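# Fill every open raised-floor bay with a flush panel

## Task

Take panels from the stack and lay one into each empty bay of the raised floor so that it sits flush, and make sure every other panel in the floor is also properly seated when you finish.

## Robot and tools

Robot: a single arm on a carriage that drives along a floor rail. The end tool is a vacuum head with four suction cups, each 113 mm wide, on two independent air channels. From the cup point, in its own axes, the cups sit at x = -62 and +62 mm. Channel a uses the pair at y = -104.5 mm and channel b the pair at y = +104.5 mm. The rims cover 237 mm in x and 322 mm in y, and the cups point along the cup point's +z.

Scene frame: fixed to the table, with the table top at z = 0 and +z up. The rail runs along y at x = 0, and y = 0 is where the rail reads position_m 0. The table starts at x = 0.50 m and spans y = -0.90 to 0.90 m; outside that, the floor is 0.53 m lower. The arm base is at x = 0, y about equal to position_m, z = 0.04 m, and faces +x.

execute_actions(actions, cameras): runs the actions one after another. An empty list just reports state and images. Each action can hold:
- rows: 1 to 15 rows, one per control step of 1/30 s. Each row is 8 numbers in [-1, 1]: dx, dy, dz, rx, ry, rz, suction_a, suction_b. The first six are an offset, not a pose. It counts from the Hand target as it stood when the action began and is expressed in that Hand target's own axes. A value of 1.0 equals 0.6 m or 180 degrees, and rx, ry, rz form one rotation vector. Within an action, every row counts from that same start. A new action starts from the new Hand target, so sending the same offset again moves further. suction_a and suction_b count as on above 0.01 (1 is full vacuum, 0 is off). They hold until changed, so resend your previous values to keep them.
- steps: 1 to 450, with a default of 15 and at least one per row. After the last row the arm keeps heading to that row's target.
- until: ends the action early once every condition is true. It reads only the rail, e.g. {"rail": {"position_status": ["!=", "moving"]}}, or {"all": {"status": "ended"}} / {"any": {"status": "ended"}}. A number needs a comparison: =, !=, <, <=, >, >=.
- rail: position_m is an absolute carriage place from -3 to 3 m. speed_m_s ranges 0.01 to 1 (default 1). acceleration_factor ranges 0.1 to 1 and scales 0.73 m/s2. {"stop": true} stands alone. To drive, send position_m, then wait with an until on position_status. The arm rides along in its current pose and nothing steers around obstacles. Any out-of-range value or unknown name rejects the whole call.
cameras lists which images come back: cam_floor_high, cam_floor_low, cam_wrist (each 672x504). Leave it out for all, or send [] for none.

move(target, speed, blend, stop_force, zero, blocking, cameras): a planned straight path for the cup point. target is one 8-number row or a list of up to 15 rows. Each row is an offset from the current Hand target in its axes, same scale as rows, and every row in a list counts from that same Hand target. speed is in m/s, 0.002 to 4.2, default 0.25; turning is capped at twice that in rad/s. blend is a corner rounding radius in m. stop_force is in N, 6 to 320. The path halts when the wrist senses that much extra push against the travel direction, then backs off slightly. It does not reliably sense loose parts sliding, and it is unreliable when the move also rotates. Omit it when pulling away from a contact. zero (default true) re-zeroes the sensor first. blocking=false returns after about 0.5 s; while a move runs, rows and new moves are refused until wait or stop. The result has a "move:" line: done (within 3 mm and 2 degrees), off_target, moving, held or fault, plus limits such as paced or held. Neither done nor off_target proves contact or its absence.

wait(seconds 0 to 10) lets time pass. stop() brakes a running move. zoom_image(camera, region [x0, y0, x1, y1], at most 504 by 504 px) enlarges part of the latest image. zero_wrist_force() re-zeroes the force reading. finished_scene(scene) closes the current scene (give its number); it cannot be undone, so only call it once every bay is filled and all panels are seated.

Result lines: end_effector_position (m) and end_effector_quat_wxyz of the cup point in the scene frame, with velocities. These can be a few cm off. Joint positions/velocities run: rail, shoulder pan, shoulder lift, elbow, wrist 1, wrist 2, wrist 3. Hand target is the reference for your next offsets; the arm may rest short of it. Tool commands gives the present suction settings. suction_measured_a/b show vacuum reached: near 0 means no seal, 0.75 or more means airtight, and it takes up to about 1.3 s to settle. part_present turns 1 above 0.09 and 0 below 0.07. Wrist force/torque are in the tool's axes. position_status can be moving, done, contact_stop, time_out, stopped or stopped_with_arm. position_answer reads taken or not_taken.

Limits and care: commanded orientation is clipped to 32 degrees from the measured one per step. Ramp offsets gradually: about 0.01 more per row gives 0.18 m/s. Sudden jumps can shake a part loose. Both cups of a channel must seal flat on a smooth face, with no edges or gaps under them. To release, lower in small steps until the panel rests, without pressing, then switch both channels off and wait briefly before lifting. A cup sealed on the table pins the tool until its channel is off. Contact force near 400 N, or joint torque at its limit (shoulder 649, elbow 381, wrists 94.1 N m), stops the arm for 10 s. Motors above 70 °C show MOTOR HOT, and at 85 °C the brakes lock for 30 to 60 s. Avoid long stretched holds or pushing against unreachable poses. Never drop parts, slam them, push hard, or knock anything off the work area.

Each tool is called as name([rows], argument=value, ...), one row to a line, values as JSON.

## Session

execute_actions(actions=[])

Scene clock: 0.00 s.
end_effector_position=(+0.8500, +1.2069, +0.4400) suction_measured_a=0.00 part_present_a=0 suction_measured_b=0.01 part_present_b=0 end_effector_quat_wxyz=(+0.000, +0.000, +1.000, +0.000)
Joint positions: [1.207 -0.239 -1.498 2.092 -2.165 -1.571 1.332]
Joint velocities: within noise
Joint torques (N m): no reading
Wrist force (N): no reading
Wrist torque (N m): no reading
Wrist force, peak (N): no reading
Hand target: +0.8500, +1.2069, +0.4400; +0.000, +0.000, +1.000, +0.000
Tool commands: tool/suction_a=+0.0 tool/suction_b=+0.0
rail: position_m=1.207 position_status=done
camera_calibration:
cam_wrist: T_world_to_cam=[[0.0233175, -0.99911, -0.0351492, 1.20276], [-0.829811, -0.0389508, 0.556683, 0.527912], [-0.557557, 0.0161868, -0.829981, 0.912383], [0, 0, 0, 1]] pos_world=[0.918727, 1.20748, 0.505657]

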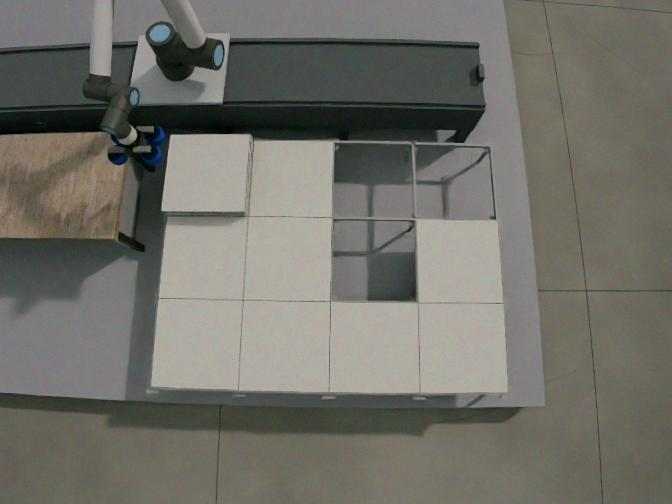

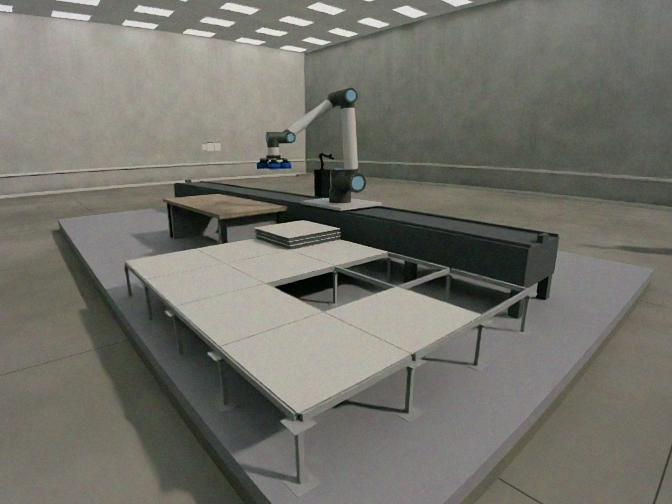

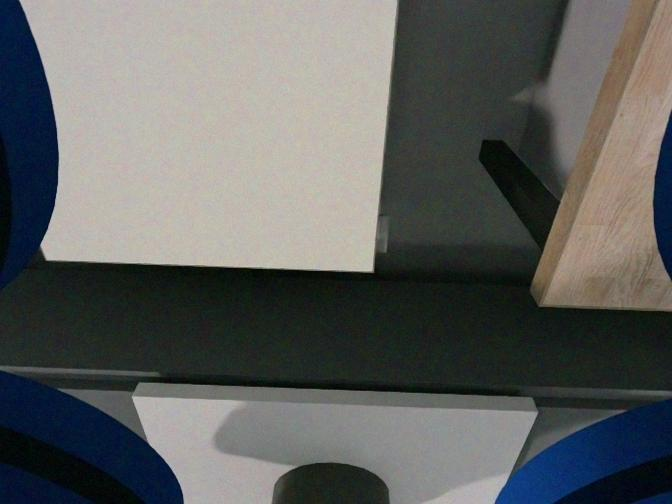

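zoom_image(camera="cam_floor_low", region=[230, 200, 380, 300])

execute_actions([
  {"rail":{"position_m":2.05,"speed_m_s":0.8,"acceleration_factor":0.7},"steps":200,"until":{"rail":{"position_status":["!=","moving"]}}},
], cameras=[])

move(target=[0.142, 0.0002, 0.6, 0, 0, 0, 0, 0], cameras=["cam_wrist"])

zoom_image(camera="cam_wrist", region=[40, 290, 130, 380])

zoom_image(camera="cam_wrist", region=[540, 310, 630, 400])

move(target=[0, 0, 0.46, 0, 0, 0, 0, 0], cameras=[])

move(target=[0, 0, 0.1, 0, 0, 0, 0, 0], speed=0.015, stop_force=15, cameras=[])

Scaled by 3.360 from the camera's 672x504 image, which has a finer 960x720 frame.

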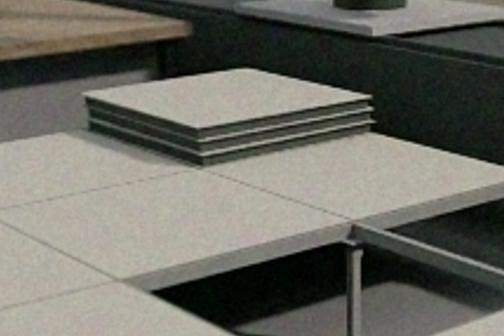

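Scene clock: 3.20 s.
end_effector_position=(+0.8500, +2.0500, +0.4400) suction_measured_a=0.00 part_present_a=0 suction_measured_b=0.01 part_present_b=0 end_effector_quat_wxyz=(+0.000, +0.000, +1.000, +0.000)
Joint positions: [2.05 -0.239 -1.498 2.092 -2.165 -1.571 1.332]
Joint velocities: within noise
Joint torques (N m): [-2.79 -106.82 -83.68 -9.97 -0.48 0.09]
Wrist force (N): [-0.4 0.0 -0.3]
Wrist torque (N m): [0.01 0.06 0.00]
Wrist force, peak (N): [-0.6 1.8 -0.1]
Hand target: +0.8500, +2.0500, +0.4400; +0.000, +0.000, +1.000, +0.000
Tool commands: tool/suction_a=+0.0 tool/suction_b=+0.0
rail: position_m=2.050 speed_m_s=0.80 position_status=done
No camera images: "cameras" was empty.

Scene clock: 5.43 s.
end_effector_position=(+0.7648, +2.0502, +0.0802) suction_measured_a=0.00 part_present_a=0 suction_measured_b=0.01 part_present_b=0 end_effector_quat_wxyz=(+0.000, +0.000, +1.000, +0.000)
Joint positions: [2.05 -0.266 -1.147 2.405 -2.829 -1.571 1.305]
Joint velocities: within noise
Joint torques (N m): [-41.34 -121.35 -21.68 -14.8 3.36 -3.32]
Wrist force (N): [0.2 -0.2 -0.3]
Wrist torque (N m): [0.11 0.04 -0.03]
Wrist force, peak (N): [-0.7 0.4 -3.4]
Hand target: +0.7648, +2.0502, +0.0800; +0.000, +0.000, +1.000, +0.000
Off the commanded pose: 0.000 m, 0 deg.
rail: position_m=2.050 speed_m_s=0.80 position_status=done
move: done
camera_calibration:
cam_wrist: T_world_to_cam=[[0.0233175, -0.99911, -0.0351492, 2.03465], [-0.829811, -0.0389508, 0.556683, 0.690437], [-0.557557, 0.0161868, -0.829981, 0.552657], [0, 0, 0, 1]] pos_world=[0.833627, 2.05078, 0.145857]
Images, in order (width x height): cam_wrist 672x504.

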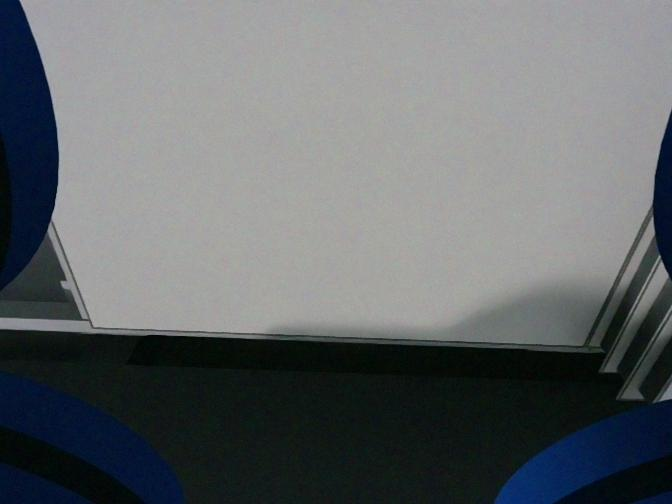

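Scaled by 5.600 from the camera's 672x504 image, which has a finer 960x720 frame.

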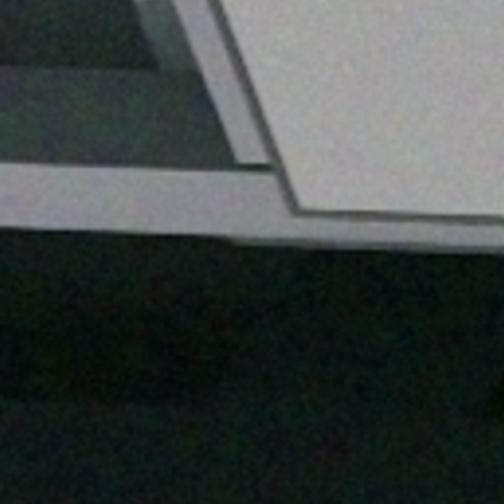

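Scaled by 5.600 from the camera's 672x504 image, which has a finer 960x720 frame.

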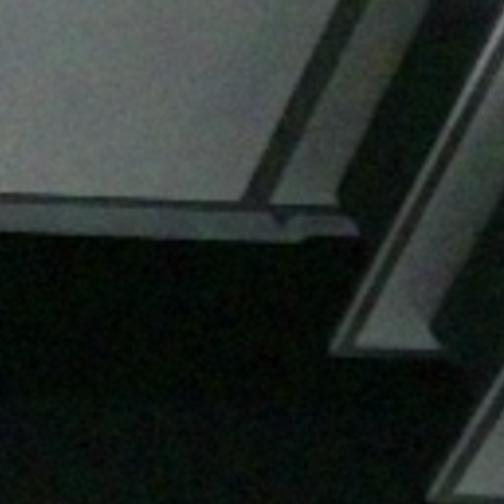

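Scene clock: 7.27 s.
end_effector_position=(+0.7648, +2.0501, -0.1957) suction_measured_a=0.00 part_present_a=0 suction_measured_b=0.01 part_present_b=0 end_effector_quat_wxyz=(+0.000, +0.000, +1.000, +0.000)
Joint positions: [2.05 -0.266 -0.675 2.376 -3.271 -1.571 1.305]
Joint velocities: within noise
Joint torques (N m): [30.35 -151.06 -12.37 -15.29 2.71 3.44]
Wrist force (N): [0.1 0.1 0.0]
Wrist torque (N m): [0.16 0.02 -0.01]
Wrist force, peak (N): [0.0 0.0 -3.6]
Hand target: +0.7648, +2.0502, -0.1960; +0.000, +0.000, +1.000, +0.000
Off the commanded pose: 0.000 m, 0 deg.
rail: position_m=2.050 speed_m_s=0.80 position_status=done
move: done
No camera images: "cameras" was empty.

Scene clock: 10.60 s.
end_effector_position=(+0.7648, +2.0502, -0.2272) suction_measured_a=0.00 part_present_a=0 suction_measured_b=0.01 part_present_b=0 end_effector_quat_wxyz=(+0.000, +0.000, +1.000, +0.000)
Joint positions: [2.05 -0.266 -0.624 2.361 -3.309 -1.571 1.305]
Joint velocities: within noise
Joint torques (N m): [18.98 -205.65 13.29 -4.7 2.6 3.92]
Wrist force (N): [1.7 0.6 -14.0]
Wrist torque (N m): [0.39 -0.10 0.02]
Wrist force, peak (N): [2.4 1.6 -19.7]
Hand target: +0.7648, +2.0501, -0.2272; +0.000, +0.000, +1.000, +0.000 (not the last commanded pose)
Off the commanded pose: 0.029 m, 0 deg.
rail: position_m=2.050 speed_m_s=0.80 position_status=done
move: contact
No camera images: "cameras" was empty.

move(target=[0, 0, -0.512, 0, 0, 0, 0, 0], cameras=[])

execute_actions([
  {"rail":{"position_m":2.65,"speed_m_s":0.8,"acceleration_factor":0.7},"steps":200,"until":{"rail":{"position_status":["!=","moving"]}}},
], cameras=["cam_wrist"])

zoom_image(camera="cam_wrist", region=[40, 290, 130, 380])

zoom_image(camera="cam_wrist", region=[540, 310, 630, 400])

move(target=[-1.0, 0, 0, 0, 0, 0, 0, 0], cameras=["cam_wrist"], speed=0.4)

zoom_image(camera="cam_wrist", region=[40, 290, 130, 380])

zoom_image(camera="cam_wrist", region=[540, 310, 630, 400])

execute_actions([
  {"rail":{"position_m":2.05,"speed_m_s":0.8,"acceleration_factor":0.7},"steps":200,"until":{"rail":{"position_status":["!=","moving"]}}},
], cameras=["cam_wrist"])

zoom_image(camera="cam_wrist", region=[40, 290, 130, 380])

zoom_image(camera="cam_wrist", region=[540, 310, 630, 400])

Scene clock: 13.13 s.
end_effector_position=(+0.7648, +2.0502, +0.0798) suction_measured_a=0.00 part_present_a=0 suction_measured_b=0.01 part_present_b=0 end_effector_quat_wxyz=(+0.000, +0.000, +1.000, +0.000)
Joint positions: [2.05 -0.266 -1.146 2.405 -2.83 -1.571 1.305]
Joint velocities: within noise
Joint torques (N m): [-35.36 -171.01 -51.18 -6.37 -2.09 -5.08]
Wrist force (N): [0.0 -0.1 -0.1]
Wrist torque (N m): [0.12 0.08 -0.03]
Wrist force, peak (N): [1.5 0.8 -14.3]
Hand target: +0.7648, +2.0501, +0.0800; +0.000, +0.000, +1.000, +0.000
Off the commanded pose: 0.000 m, 0 deg.
rail: position_m=2.050 speed_m_s=0.80 position_status=done
move: done
No camera images: "cameras" was empty.

Scene clock: 15.57 s.
end_effector_position=(+0.7648, +2.6501, +0.0800) suction_measured_a=0.00 part_present_a=0 suction_measured_b=0.01 part_present_b=0 end_effector_quat_wxyz=(+0.000, +0.000, +1.000, +0.000)
Joint positions: [2.65 -0.266 -1.146 2.405 -2.83 -1.571 1.305]
Joint velocities: within noise
Joint torques (N m): [-12.63 -152.91 -33.06 -6.82 2.32 -3.04]
Wrist force (N): [0.4 -0.1 -0.1]
Wrist torque (N m): [0.13 0.01 -0.04]
Wrist force, peak (N): [0.1 -2.0 -0.2]
Hand target: +0.7648, +2.6501, +0.0800; +0.000, +0.000, +1.000, +0.000
Tool commands: tool/suction_a=+0.0 tool/suction_b=+0.0
Off the commanded pose: 0.000 m, 0 deg.
rail: position_m=2.650 speed_m_s=0.80 position_status=done
camera_calibration:
cam_wrist: T_world_to_cam=[[0.0233194, -0.99911, -0.0351505, 2.63411], [-0.829811, -0.038953, 0.556683, 0.713842], [-0.557557, 0.0161867, -0.829981, 0.542724], [0, 0, 0, 1]] pos_world=[0.833527, 2.65078, 0.145657]
Images, in order (width x height): cam_wrist 672x504.

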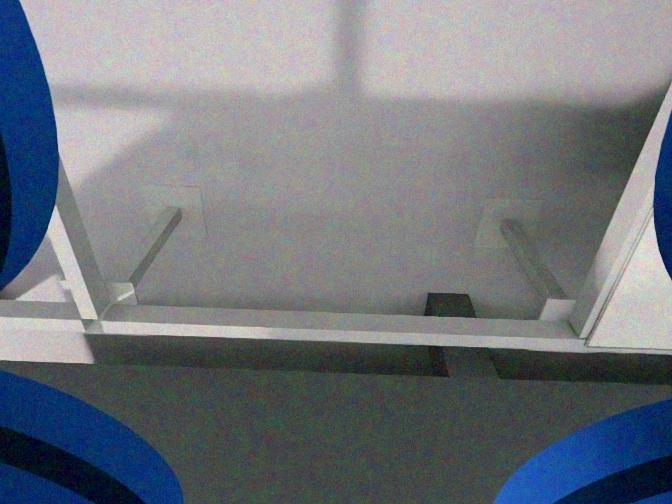

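Scaled by 5.600 from the camera's 672x504 image, which has a finer 960x720 frame.

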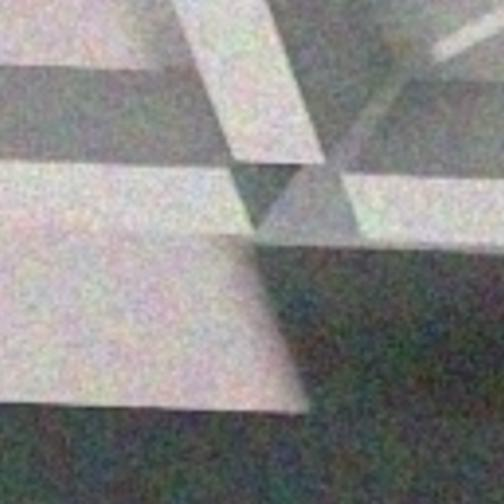

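Scaled by 5.600 from the camera's 672x504 image, which has a finer 960x720 frame.

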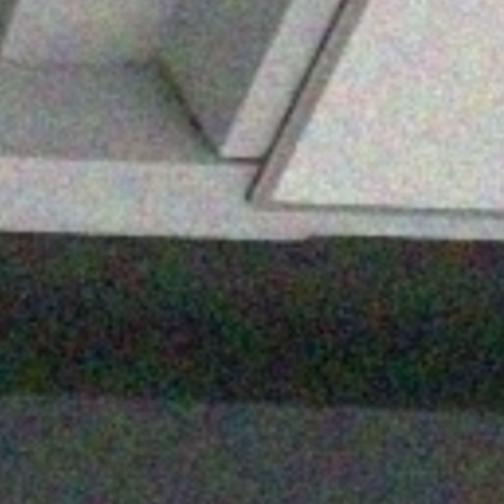

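Scene clock: 17.93 s.
end_effector_position=(+1.3646, +2.6502, +0.0800) suction_measured_a=0.00 part_present_a=0 suction_measured_b=0.01 part_present_b=0 end_effector_quat_wxyz=(+0.000, +0.000, +1.000, +0.000)
Joint positions: [2.65 -0.148 -0.728 1.45 -2.293 -1.571 1.423]
Joint velocities: within noise
Joint torques (N m): [27.01 -225.85 -90.95 -4.81 -2.16 4.29]
Wrist force (N): [-0.3 -0.4 -0.1]
Wrist torque (N m): [0.00 0.01 0.02]
Wrist force, peak (N): [-4.7 0.0 -1.0]
Hand target: +1.3648, +2.6502, +0.0800; +0.000, +0.000, +1.000, +0.000
Off the commanded pose: 0.000 m, 0 deg.
rail: position_m=2.650 speed_m_s=0.80 position_status=done
move: done
camera_calibration:
cam_wrist: T_world_to_cam=[[0.0233219, -0.99911, -0.0351485, 2.62012], [-0.829858, -0.0389526, 0.556614, 1.21164], [-0.557487, 0.016187, -0.830028, 0.877053], [0, 0, 0, 1]] pos_world=[1.43333, 2.65078, 0.145656]
Images, in order (width x height): cam_wrist 672x504.

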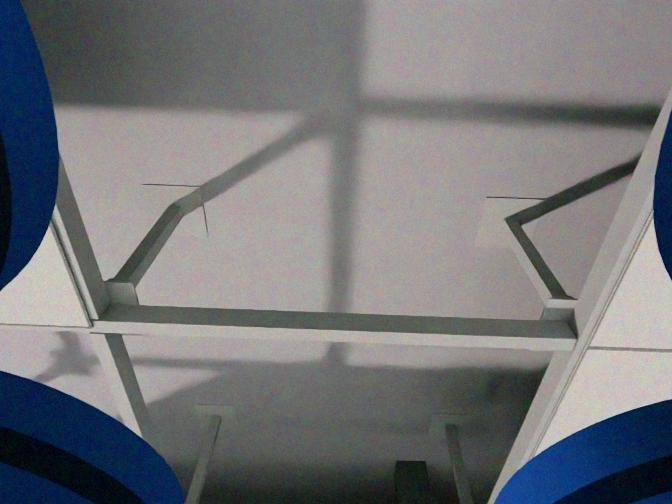

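Scaled by 5.600 from the camera's 672x504 image, which has a finer 960x720 frame.

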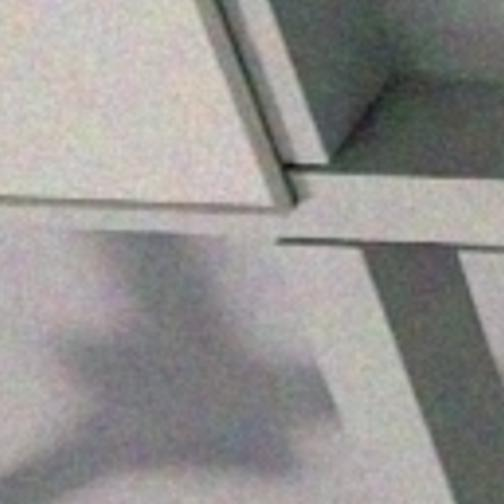

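Scaled by 5.600 from the camera's 672x504 image, which has a finer 960x720 frame.

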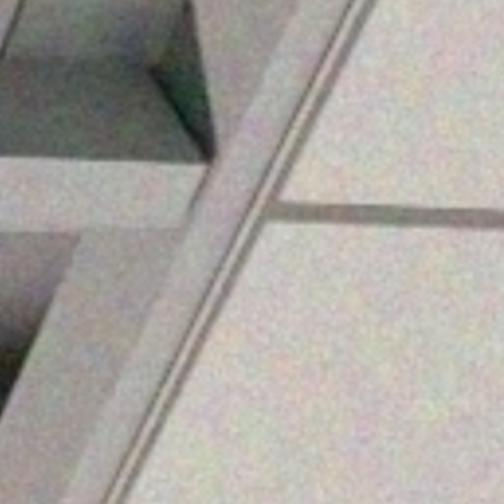

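Scene clock: 20.37 s.
end_effector_position=(+1.3648, +2.0501, +0.0800) suction_measured_a=0.00 part_present_a=0 suction_measured_b=0.01 part_present_b=0 end_effector_quat_wxyz=(+0.000, +0.000, +1.000, +0.000)
Joint positions: [2.05 -0.148 -0.728 1.45 -2.293 -1.571 1.423]
Joint velocities: within noise
Joint torques (N m): [-4.94 -232.09 -79.84 -7.21 1.25 3.02]
Wrist force (N): [-0.4 0.1 -0.1]
Wrist torque (N m): [0.06 0.03 0.02]
Wrist force, peak (N): [0.0 2.6 0.1]
Hand target: +1.3648, +2.0502, +0.0800; +0.000, +0.000, +1.000, +0.000
Tool commands: tool/suction_a=+0.0 tool/suction_b=+0.0
Off the commanded pose: 0.000 m, 0 deg.
rail: position_m=2.050 speed_m_s=0.80 position_status=done
camera_calibration:
cam_wrist: T_world_to_cam=[[0.0233194, -0.99911, -0.0351505, 2.02065], [-0.829811, -0.038953, 0.556683, 1.18836], [-0.557557, 0.0161867, -0.829981, 0.88697], [0, 0, 0, 1]] pos_world=[1.43353, 2.05078, 0.145657]
Images, in order (width x height): cam_wrist 672x504.

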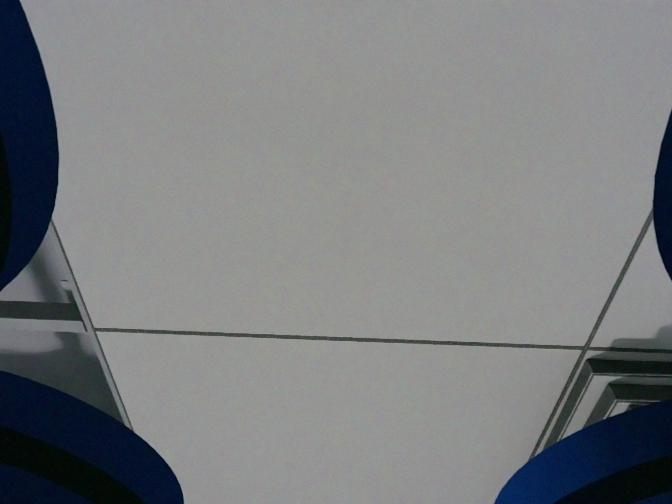

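Scaled by 5.600 from the camera's 672x504 image, which has a finer 960x720 frame.

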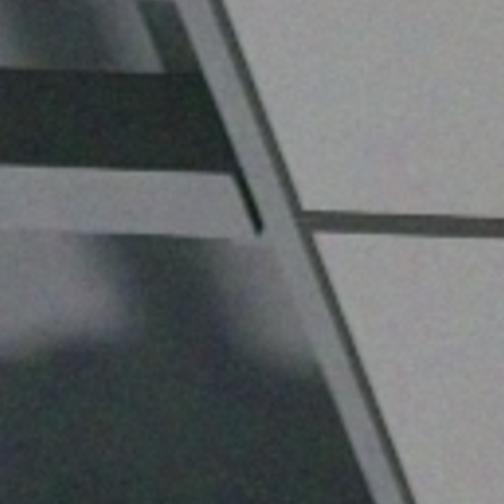

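Scaled by 5.600 from the camera's 672x504 image, which has a finer 960x720 frame.

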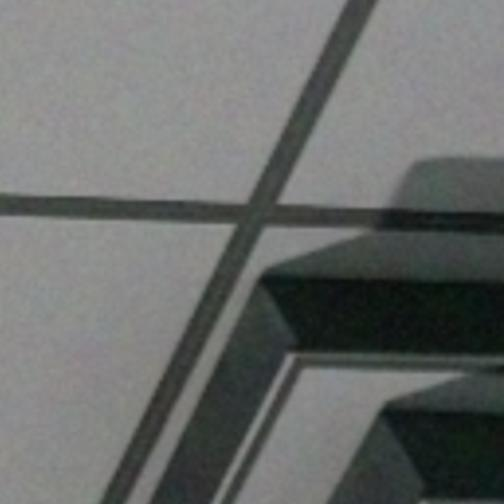

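move(target=[1.0, 0, -0.1762, 0, 0, 0, 0, 0], cameras=[], speed=0.4)

execute_actions([
  {"rail":{"position_m":1.45,"speed_m_s":0.8,"acceleration_factor":0.7},"steps":200,"until":{"rail":{"position_status":["!=","moving"]}}},
], cameras=["cam_wrist"])

zoom_image(camera="cam_wrist", region=[40, 290, 130, 380])

zoom_image(camera="cam_wrist", region=[540, 310, 630, 400])

Scene clock: 23.13 s.
end_effector_position=(+0.7650, +2.0502, +0.1856) suction_measured_a=0.00 part_present_a=0 suction_measured_b=0.01 part_present_b=0 end_effector_quat_wxyz=(+0.000, +0.000, +1.000, +0.000)
Joint positions: [2.05 -0.266 -1.31 2.369 -2.63 -1.571 1.305]
Joint velocities: within noise
Joint torques (N m): [-38.76 -139.06 -38.73 -6.32 2.79 -3.91]
Wrist force (N): [0.2 -0.4 -0.9]
Wrist torque (N m): [0.06 0.03 -0.05]
Wrist force, peak (N): [4.2 -0.4 -1.3]
Hand target: +0.7648, +2.0501, +0.1857; +0.000, +0.000, +1.000, +0.000
Off the commanded pose: 0.000 m, 0 deg.
rail: position_m=2.050 speed_m_s=0.80 position_status=done
move: done
No camera images: "cameras" was empty.

Scene clock: 25.57 s.
end_effector_position=(+0.7648, +1.4501, +0.1857) suction_measured_a=0.00 part_present_a=0 suction_measured_b=0.01 part_present_b=0 end_effector_quat_wxyz=(+0.000, +0.000, +1.000, +0.000)
Joint positions: [1.45 -0.266 -1.311 2.37 -2.63 -1.571 1.305]
Joint velocities: within noise
Joint torques (N m): [8.68 -138.31 -54.55 -8.09 0.1 -4.66]
Wrist force (N): [0.1 -0.4 -0.8]
Wrist torque (N m): [0.06 0.03 -0.05]
Wrist force, peak (N): [-0.1 -2.2 -0.8]
Hand target: +0.7648, +1.4502, +0.1857; +0.000, +0.000, +1.000, +0.000
Tool commands: tool/suction_a=+0.0 tool/suction_b=+0.0
Off the commanded pose: 0.000 m, 0 deg.
rail: position_m=1.450 speed_m_s=0.80 position_status=done
camera_calibration:
cam_wrist: T_world_to_cam=[[0.0233194, -0.99911, -0.0351505, 1.43889], [-0.829811, -0.038953, 0.556683, 0.608257], [-0.557557, 0.0161867, -0.829981, 0.649877], [0, 0, 0, 1]] pos_world=[0.833527, 1.45078, 0.251357]
Images, in order (width x height): cam_wrist 672x504.

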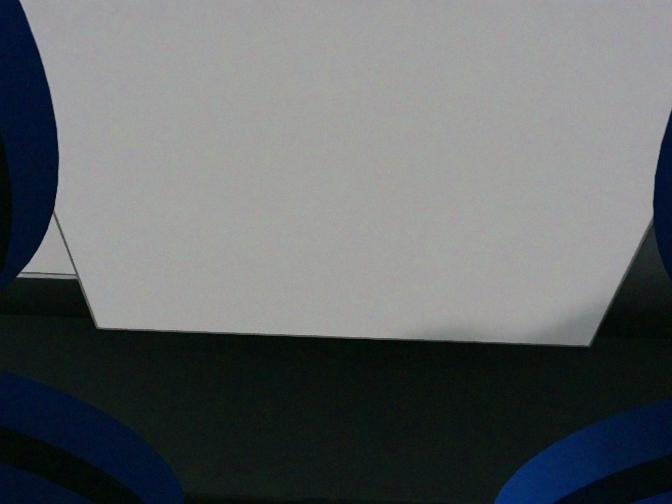

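Scaled by 5.600 from the camera's 672x504 image, which has a finer 960x720 frame.

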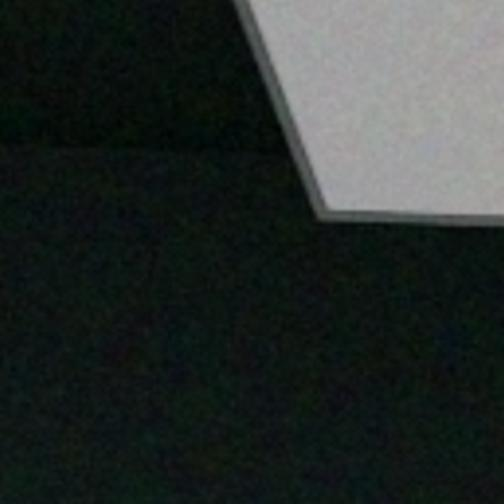

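Scaled by 5.600 from the camera's 672x504 image, which has a finer 960x720 frame.

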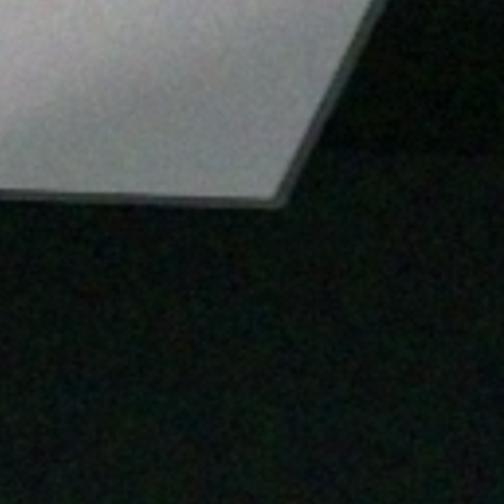

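move(target=[0.0165, -0.0102, 0.4845, 0, 0, -0.0005, 0, 0], cameras=[])

move(target=[0, 0, 0.05, 0, 0, 0, 0, 0], speed=0.012, stop_force=20, cameras=[])

execute_actions([
  {"rows":[[0,0,0,0,0,0,1,1]],"steps":75},
], cameras=[])

Scene clock: 27.77 s.
end_effector_position=(+0.7549, +1.4440, -0.1048) suction_measured_a=0.00 part_present_a=0 suction_measured_b=0.01 part_present_b=0 end_effector_quat_wxyz=(+0.000, -0.001, +1.000, +0.000)
Joint positions: [1.45 -0.277 -0.829 2.419 -3.161 -1.571 1.292]
Joint velocities: within noise
Joint torques (N m): [-32.7 -146.2 -22.31 -13.48 2.41 -3.51]
Wrist force (N): [0.0 0.7 0.0]
Wrist torque (N m): [0.29 0.07 0.01]
Wrist force, peak (N): [-0.3 -0.6 -4.3]
Hand target: +0.7549, +1.4440, -0.1050; +0.000, -0.001, +1.000, +0.000
Off the commanded pose: 0.000 m, 0 deg.
rail: position_m=1.450 speed_m_s=0.80 position_status=done
move: done
No camera images: "cameras" was empty.

Scene clock: 30.47 s.
end_effector_position=(+0.7549, +1.4440, -0.1218) suction_measured_a=0.00 part_present_a=0 suction_measured_b=0.01 part_present_b=0 end_effector_quat_wxyz=(+0.000, -0.001, +1.000, +0.000)
Joint positions: [1.45 -0.277 -0.8 2.415 -3.186 -1.571 1.292]
Joint velocities: within noise
Joint torques (N m): [-30.66 -182.98 2.17 -4.75 2.77 -4.5]
Wrist force (N): [2.4 1.5 -18.2]
Wrist torque (N m): [0.46 -0.11 0.00]
Wrist force, peak (N): [2.7 2.1 -22.7]
Hand target: +0.7549, +1.4440, -0.1218; +0.000, -0.001, +1.000, +0.000 (not the last commanded pose)
Off the commanded pose: 0.013 m, 0 deg.
rail: position_m=1.450 speed_m_s=0.80 position_status=done
move: contact
No camera images: "cameras" was empty.

Scene clock: 33.17 s.
end_effector_position=(+0.7549, +1.4440, -0.1218) suction_measured_a=0.83 part_present_a=1 suction_measured_b=0.85 part_present_b=1 end_effector_quat_wxyz=(+0.000, -0.001, +1.000, +0.000)
Joint positions: [1.45 -0.277 -0.8 2.415 -3.186 -1.571 1.292]
Joint velocities: within noise
Joint torques (N m): [29.49 -301.82 -30.57 -35.76 -1.56 2.89]
Wrist force (N): [2.7 0.8 42.5]
Wrist torque (N m): [0.55 1.04 0.02]
Wrist force, peak (N): [-8.0 -4.3 161.9]
Hand target: +0.7549, +1.4440, -0.1218; +0.000, -0.001, +1.000, +0.000
Off the commanded pose: 0.000 m, 0 deg.
rail: position_m=1.450 speed_m_s=0.80 position_status=done
No camera images: "cameras" was empty.

move(target=[0, 0, -0.31, 0, 0, 0.0005, 1, 1], speed=0.12, cameras=[])

execute_actions([
  {"rail":{"position_m":2.65,"speed_m_s":0.6,"acceleration_factor":0.4},"steps":300,"until":{"rail":{"position_status":["!=","moving"]}}},
], cameras=[])

move(target=[-0.99, 0.0098, 0.0, 0, 0, 0, 1, 1], speed=0.15, cameras=["cam_floor_high"])

Scene clock: 35.50 s.
end_effector_position=(+0.7549, +1.4441, +0.0640) suction_measured_a=0.83 part_present_a=1 suction_measured_b=0.85 part_present_b=1 end_effector_quat_wxyz=(+0.000, +0.000, +1.000, +0.000)
Joint positions: [1.45 -0.277 -1.125 2.423 -2.869 -1.571 1.293]
Joint velocities: within noise
Joint torques (N m): [-4.74 -281.14 -97.22 -29.19 0.84 3.24]
Wrist force (N): [3.3 0.1 41.8]
Wrist torque (N m): [0.41 0.98 0.01]
Wrist force, peak (N): [1.0 0.0 54.2]
Hand target: +0.7549, +1.4440, +0.0642; +0.000, +0.000, +1.000, +0.000
Off the commanded pose: 0.000 m, 0 deg.
rail: position_m=1.450 speed_m_s=0.80 position_status=done
move: done
No camera images: "cameras" was empty.

Scene clock: 39.80 s.
end_effector_position=(+0.7549, +2.6440, +0.0642) suction_measured_a=0.83 part_present_a=1 suction_measured_b=0.85 part_present_b=1 end_effector_quat_wxyz=(+0.000, +0.000, +1.000, +0.000)
Joint positions: [2.65 -0.277 -1.125 2.423 -2.868 -1.571 1.293]
Joint velocities: within noise
Joint torques (N m): [-17.21 -268.22 -79.32 -31.7 -0.45 -1.59]
Wrist force (N): [3.5 0.0 42.0]
Wrist torque (N m): [0.39 0.95 0.01]
Wrist force, peak (N): [3.2 5.6 42.4]
Hand target: +0.7549, +2.6440, +0.0642; +0.000, +0.000, +1.000, +0.000
Tool commands: tool/suction_a=+1.0 tool/suction_b=+1.0
Off the commanded pose: 0.000 m, 0 deg.
rail: position_m=2.650 speed_m_s=0.60 position_status=done
No camera images: "cameras" was empty.

Scene clock: 44.40 s.
end_effector_position=(+1.3487, +2.6499, +0.0642) suction_measured_a=0.83 part_present_a=1 suction_measured_b=0.85 part_present_b=1 end_effector_quat_wxyz=(+0.000, +0.000, +1.000, +0.000)
Joint positions: [2.65 -0.15 -0.73 1.483 -2.324 -1.571 1.421]
Joint velocities: within noise
Joint torques (N m): [28.73 -421.33 -184.52 -28.75 -0.83 3.95]
Wrist force (N): [2.3 0.4 42.2]
Wrist torque (N m): [0.37 1.03 0.04]
Wrist force, peak (N): [20.2 -1.5 41.4]
Hand target: +1.3489, +2.6499, +0.0642; +0.000, +0.000, +1.000, +0.000
Off the commanded pose: 0.000 m, 0 deg.
rail: position_m=2.650 speed_m_s=0.60 position_status=done
move: done
Images, in order (width x height): cam_floor_high 672x504.

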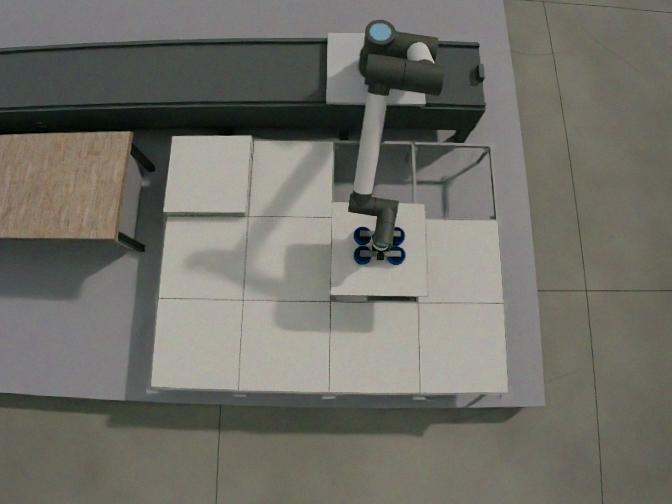

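move(target=[-0.0058, 0.0002, 0.44, 0, 0, 0, 1, 1], speed=0.15, cameras=[])

move(target=[0, 0, 0.1, 0, 0, 0, 1, 1], speed=0.01, stop_force=25, cameras=["cam_floor_high","cam_floor_low"])

move(target=[0, 0, 0.03, 0, 0, 0, 1, 1], speed=0.004, stop_force=60, cameras=[])

Scene clock: 46.97 s.
end_effector_position=(+1.3524, +2.6500, -0.1994) suction_measured_a=0.83 part_present_a=1 suction_measured_b=0.85 part_present_b=1 end_effector_quat_wxyz=(+0.000, +0.000, +1.000, +0.000)
Joint positions: [2.65 -0.149 -0.494 1.452 -2.529 -1.571 1.422]
Joint velocities: within noise
Joint torques (N m): [33.25 -444.49 -157.38 -36.47 -0.41 3.62]
Wrist force (N): [2.3 -0.1 42.2]
Wrist torque (N m): [0.34 1.10 0.02]
Wrist force, peak (N): [5.1 0.2 59.1]
Hand target: +1.3524, +2.6500, -0.1998; +0.000, +0.000, +1.000, +0.000
Off the commanded pose: 0.000 m, 0 deg.
rail: position_m=2.650 speed_m_s=0.60 position_status=done
move: done
No camera images: "cameras" was empty.

Scene clock: 52.67 s.
end_effector_position=(+1.3524, +2.6501, -0.2427) suction_measured_a=0.83 part_present_a=1 suction_measured_b=0.85 part_present_b=1 end_effector_quat_wxyz=(+0.000, +0.000, +1.000, +0.000)
Joint positions: [2.65 -0.149 -0.452 1.437 -2.556 -1.571 1.422]
Joint velocities: within noise
Joint torques (N m): [-13.57 -464.59 -92.74 -15.8 -9.64 3.97]
Wrist force (N): [-31.2 -0.2 36.3]
Wrist torque (N m): [-6.37 -5.67 -7.91]
Wrist force, peak (N): [-40.1 -0.1 32.9]
Hand target: +1.3524, +2.6501, -0.2427; +0.000, +0.000, +1.000, +0.000 (not the last commanded pose)
Off the commanded pose: 0.017 m, 0 deg.
rail: position_m=2.650 speed_m_s=0.60 position_status=done
move: contact
Images, in order (width x height): cam_floor_high 672x504, cam_floor_low 672x504.

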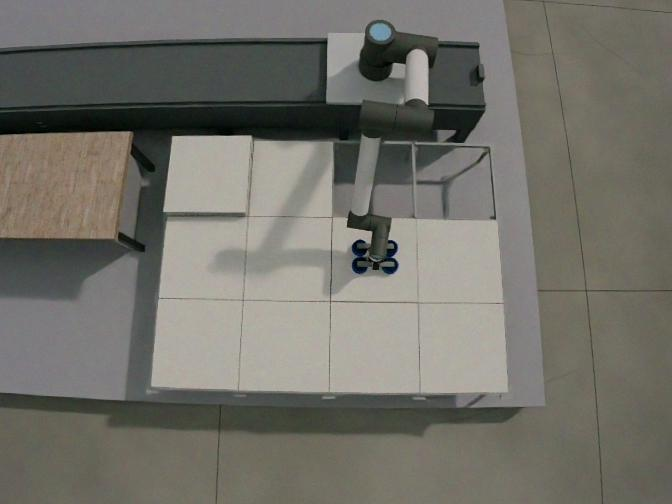

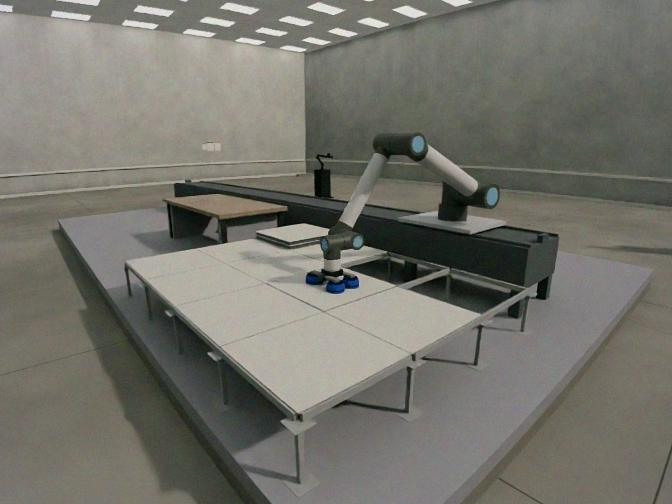

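Scene clock: 54.40 s.
end_effector_position=(+1.3525, +2.6501, -0.2440) suction_measured_a=0.83 part_present_a=1 suction_measured_b=0.85 part_present_b=1 end_effector_quat_wxyz=(+0.000, +0.000, +1.000, +0.000)
Joint positions: [2.65 -0.149 -0.451 1.437 -2.557 -1.571 1.422]
Joint velocities: within noise
Joint torques (N m): [-5.6 -403.03 -92.87 -13.78 -21.28 5.17]
Wrist force (N): [16.2 -5.6 -25.4]
Wrist torque (N m): [-19.56 -12.77 -3.42]
Wrist force, peak (N): [-32.1 0.0 36.6]
Hand target: +1.3525, +2.6501, -0.2440; +0.000, +0.000, +1.000, +0.000 (not the last commanded pose)
Off the commanded pose: 0.017 m, 0 deg.
rail: position_m=2.650 speed_m_s=0.60 position_status=done
move: contact
No camera images: "cameras" was empty.

move(target=[0, -0.001, -0.005, 0, 0, -0.0009, 1, 1], speed=0.005, cameras=[])

move(target=[0, 0, 0.03, 0, 0, 0, 1, 1], speed=0.006, stop_force=50, cameras=[])

Scene clock: 55.63 s.
end_effector_position=(+1.3524, +2.6495, -0.2413) suction_measured_a=0.83 part_present_a=1 suction_measured_b=0.85 part_present_b=1 end_effector_quat_wxyz=(+0.000, -0.001, +1.000, +0.000)
Joint positions: [2.65 -0.15 -0.454 1.438 -2.555 -1.571 1.419]
Joint velocities: within noise
Joint torques (N m): [-20.53 -488.42 -105.8 -19.71 1.52 -11.2]
Wrist force (N): [-27.7 2.7 47.7]
Wrist torque (N m): [1.59 -0.88 7.33]
Wrist force, peak (N): [-29.2 2.5 48.4]
Hand target: +1.3525, +2.6495, -0.2410; +0.000, -0.001, +1.000, +0.000
Off the commanded pose: 0.000 m, 0 deg.
rail: position_m=2.650 speed_m_s=0.60 position_status=done
move: done
No camera images: "cameras" was empty.

Scene clock: 57.37 s.
end_effector_position=(+1.3526, +2.6495, -0.2436) suction_measured_a=0.83 part_present_a=1 suction_measured_b=0.85 part_present_b=1 end_effector_quat_wxyz=(+0.000, -0.001, +1.000, +0.000)
Joint positions: [2.65 -0.15 -0.451 1.437 -2.557 -1.57 1.418]
Joint velocities: within noise
Joint torques (N m): [2.09 -429.67 -101.59 -17.2 -13.24 -2.98]
Wrist force (N): [8.5 -10.4 -3.5]
Wrist torque (N m): [-13.24 -9.49 0.60]
Wrist force, peak (N): [-29.7 3.7 48.4]
Hand target: +1.3526, +2.6495, -0.2436; +0.000, -0.001, +1.000, +0.000 (not the last commanded pose)
Off the commanded pose: 0.015 m, 0 deg.
rail: position_m=2.650 speed_m_s=0.60 position_status=done
move: contact
No camera images: "cameras" was empty.

move(target=[-0.0015, 0, -0.003, 0, 0, 0.0004, 1, 1], speed=0.005, cameras=[])

move(target=[0, 0, 0.03, 0, 0, 0, 1, 1], speed=0.006, stop_force=60, cameras=[])

Scene clock: 58.37 s.
end_effector_position=(+1.3533, +2.6494, -0.2421) suction_measured_a=0.83 part_present_a=1 suction_measured_b=0.85 part_present_b=1 end_effector_quat_wxyz=(+0.000, -0.001, +1.000, +0.000)
Joint positions: [2.65 -0.15 -0.452 1.436 -2.555 -1.571 1.42]
Joint velocities: within noise
Joint torques (N m): [34.8 -495.65 -150.36 -27.37 -2.96 3.89]
Wrist force (N): [4.2 0.7 35.9]
Wrist torque (N m): [-1.57 -0.87 -0.63]
Wrist force, peak (N): [4.2 0.7 35.9]
Hand target: +1.3535, +2.6495, -0.2418; +0.000, -0.001, +1.000, +0.000
Off the commanded pose: 0.000 m, 0 deg.
rail: position_m=2.650 speed_m_s=0.60 position_status=done
move: done
No camera images: "cameras" was empty.

Scene clock: 60.47 s.
end_effector_position=(+1.3538, +2.6494, -0.2463) suction_measured_a=0.83 part_present_a=1 suction_measured_b=0.85 part_present_b=1 end_effector_quat_wxyz=(+0.001, -0.001, +1.000, +0.000)
Joint positions: [2.65 -0.15 -0.448 1.434 -2.558 -1.571 1.42]
Joint velocities: within noise
Joint torques (N m): [46.6 -410.12 -80.84 -3.12 16.55 -1.81]
Wrist force (N): [-6.9 -23.3 -8.9]
Wrist torque (N m): [13.61 -15.37 -0.82]
Wrist force, peak (N): [-0.4 -47.8 25.3]
Hand target: +1.3538, +2.6494, -0.2463; +0.001, -0.001, +1.000, +0.000 (not the last commanded pose)
Off the commanded pose: 0.013 m, 0 deg.
rail: position_m=2.650 speed_m_s=0.60 position_status=done
move: contact
No camera images: "cameras" was empty.

move(target=[0, -0.0015, -0.0015, 0, 0, 0, 1, 1], speed=0.005, cameras=[])

move(target=[0, 0, 0.03, 0, 0, 0, 1, 1], speed=0.005, stop_force=70, cameras=[])

Scene clock: 61.30 s.
end_effector_position=(+1.3537, +2.6487, -0.2456) suction_measured_a=0.83 part_present_a=1 suction_measured_b=0.85 part_present_b=1 end_effector_quat_wxyz=(+0.001, -0.001, +1.000, +0.000)
Joint positions: [2.65 -0.15 -0.449 1.434 -2.558 -1.571 1.419]
Joint velocities: within noise
Joint torques (N m): [-36.11 -437.69 -94.31 -13.32 12.25 -1.42]
Wrist force (N): [-2.6 3.0 3.4]
Wrist torque (N m): [10.20 -9.21 -1.36]
Wrist force, peak (N): [-13.6 -24.7 0.6]
Hand target: +1.3538, +2.6485, -0.2454; +0.001, -0.001, +1.000, +0.000
Off the commanded pose: 0.000 m, 0 deg.
rail: position_m=2.650 speed_m_s=0.60 position_status=done
move: done
No camera images: "cameras" was empty.

Scene clock: 62.50 s.
end_effector_position=(+1.3541, +2.6484, -0.2469) suction_measured_a=0.83 part_present_a=1 suction_measured_b=0.85 part_present_b=1 end_effector_quat_wxyz=(+0.001, -0.001, +1.000, +0.000)
Joint positions: [2.65 -0.15 -0.447 1.434 -2.559 -1.571 1.419]
Joint velocities: within noise
Joint torques (N m): [-32.69 -345.69 -72.8 -4.08 10.18 -0.89]
Wrist force (N): [23.9 7.9 -77.5]
Wrist torque (N m): [16.73 -14.22 0.90]
Wrist force, peak (N): [29.4 8.1 -79.3]
Hand target: +1.3540, +2.6484, -0.2469; +0.001, -0.001, +1.000, +0.000 (not the last commanded pose)
Off the commanded pose: 0.016 m, 0 deg.
rail: position_m=2.650 speed_m_s=0.60 position_status=done
move: contact
No camera images: "cameras" was empty.

execute_actions([
  {"rows":[[0,0,-0.001,0,0,0,1,1]],"steps":20},
  {"rows":[[0,0,0,0,0,0,0,0]],"steps":30},
  {"rows":[[0,0,-0.003,0,0,0,0,0],[0,0,-0.006,0,0,0,0,0],[0,0,-0.01,0,0,0,0,0],[0,0,-0.014,0,0,0,0,0],[0,0,-0.018,0,0,0,0,0],[0,0,-0.022,0,0,0,0,0],[0,0,-0.026,0,0,0,0,0],[0,0,-0.029,0,0,0,0,0]],"steps":16},
], cameras=[])

move(target=[-0.018, 0.0026, -0.516, 0, 0.0005, 0.0005, 0, 0], speed=0.3)

zoom_image(camera="cam_floor_high", region=[310, 190, 450, 320])

zoom_image(camera="cam_floor_low", region=[230, 230, 420, 340])

zoom_image(camera="cam_wrist", region=[40, 290, 130, 380])

zoom_image(camera="cam_wrist", region=[540, 310, 630, 400])

Scene clock: 65.13 s.
end_effector_position=(+1.3537, +2.6484, -0.2296) suction_measured_a=0.00 part_present_a=0 suction_measured_b=0.01 part_present_b=0 end_effector_quat_wxyz=(+0.001, -0.001, +1.000, +0.000)
Joint positions: [2.65 -0.15 -0.464 1.44 -2.548 -1.571 1.419]
Joint velocities: within noise
Joint torques (N m): [23.04 -255.39 -23.1 0.58 -2.44 -4.92]
Wrist force (N): [-9.3 4.6 -43.2]
Wrist torque (N m): [0.91 0.33 0.98]
Wrist force, peak (N): [32.3 4.4 -261.0]
Hand target: +1.3540, +2.6484, -0.2289; +0.001, -0.001, +1.000, +0.000
Off the commanded pose: 0.001 m, 0 deg.
rail: position_m=2.650 speed_m_s=0.60 position_status=done
No camera images: "cameras" was empty.

Scene clock: 66.87 s.
end_effector_position=(+1.3642, +2.6501, +0.0803) suction_measured_a=0.00 part_present_a=0 suction_measured_b=0.01 part_present_b=0 end_effector_quat_wxyz=(+0.000, +0.000, +1.000, +0.000)
Joint positions: [2.65 -0.148 -0.729 1.451 -2.293 -1.571 1.423]
Joint velocities: within noise
Joint torques (N m): [27.89 -278.88 -89.59 -5.49 -2.98 3.07]
Wrist force (N): [-1.0 5.5 -5.0]
Wrist torque (N m): [0.79 0.11 0.02]
Wrist force, peak (N): [-8.7 4.6 -42.5]
Hand target: +1.3643, +2.6500, +0.0807; +0.000, +0.000, +1.000, +0.000
Off the commanded pose: 0.000 m, 0 deg.
rail: position_m=2.650 speed_m_s=0.60 position_status=done
move: done
camera_calibration:
cam_wrist: T_world_to_cam=[[0.0235124, -0.999109, -0.0350381, 2.61974], [-0.829804, -0.0390507, 0.556687, 1.21139], [-0.55756, 0.0159857, -0.829983, 0.877767], [0, 0, 0, 1]] pos_world=[1.43303, 2.65068, 0.145957]

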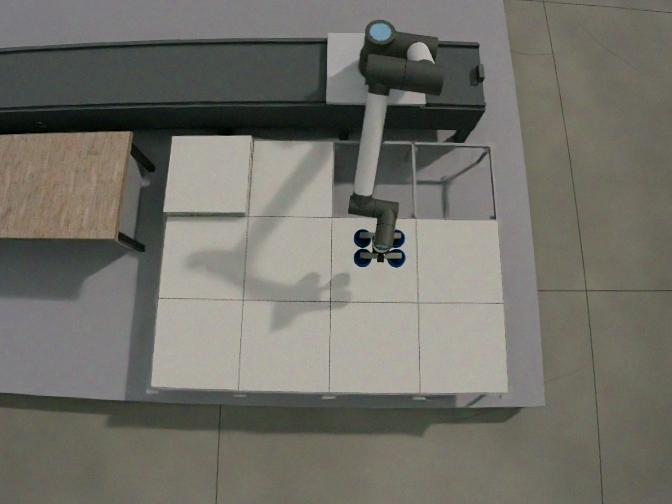

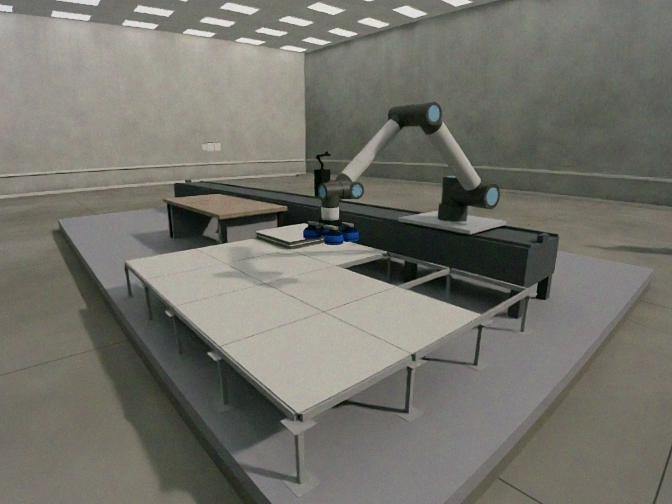

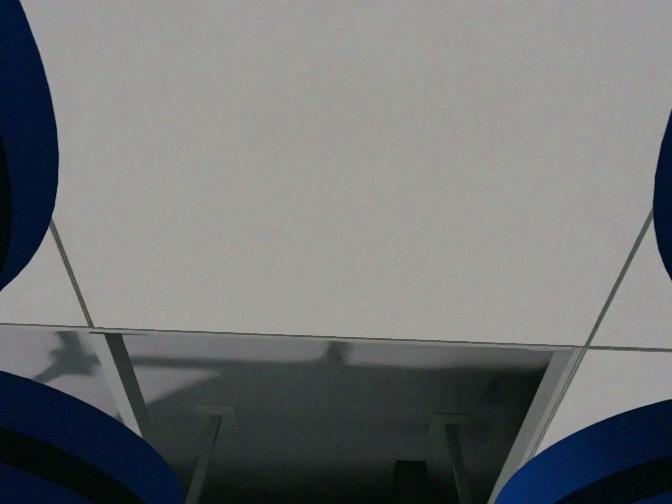

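Scaled by 3.600 from the camera's 672x504 image, which has a finer 960x720 frame.

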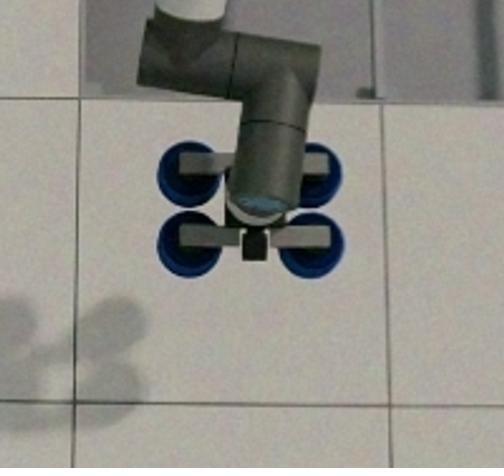

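Scaled by 2.653 from the camera's 672x504 image, which has a finer 960x720 frame.

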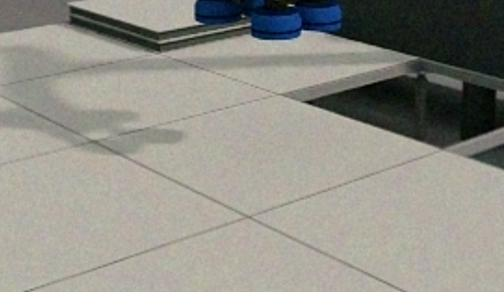

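Scaled by 5.600 from the camera's 672x504 image, which has a finer 960x720 frame.

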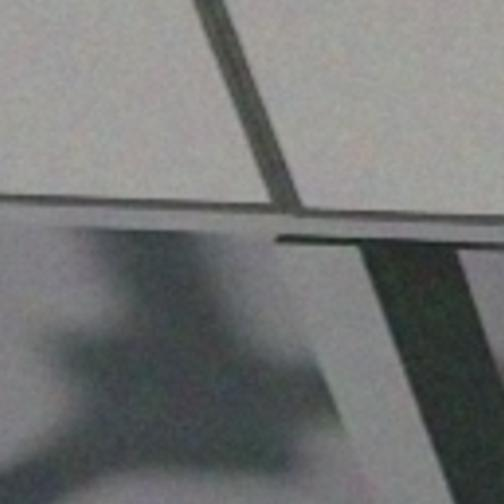

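Scaled by 5.600 from the camera's 672x504 image, which has a finer 960x720 frame.

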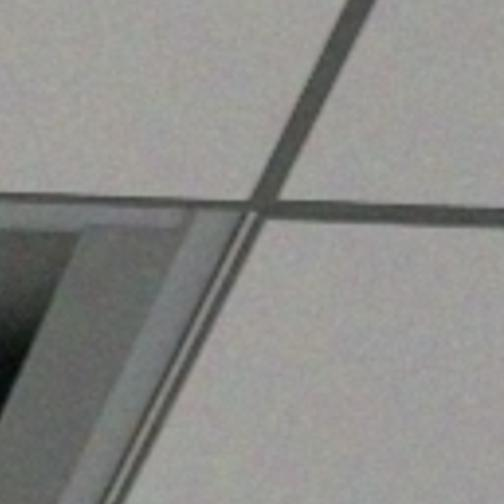

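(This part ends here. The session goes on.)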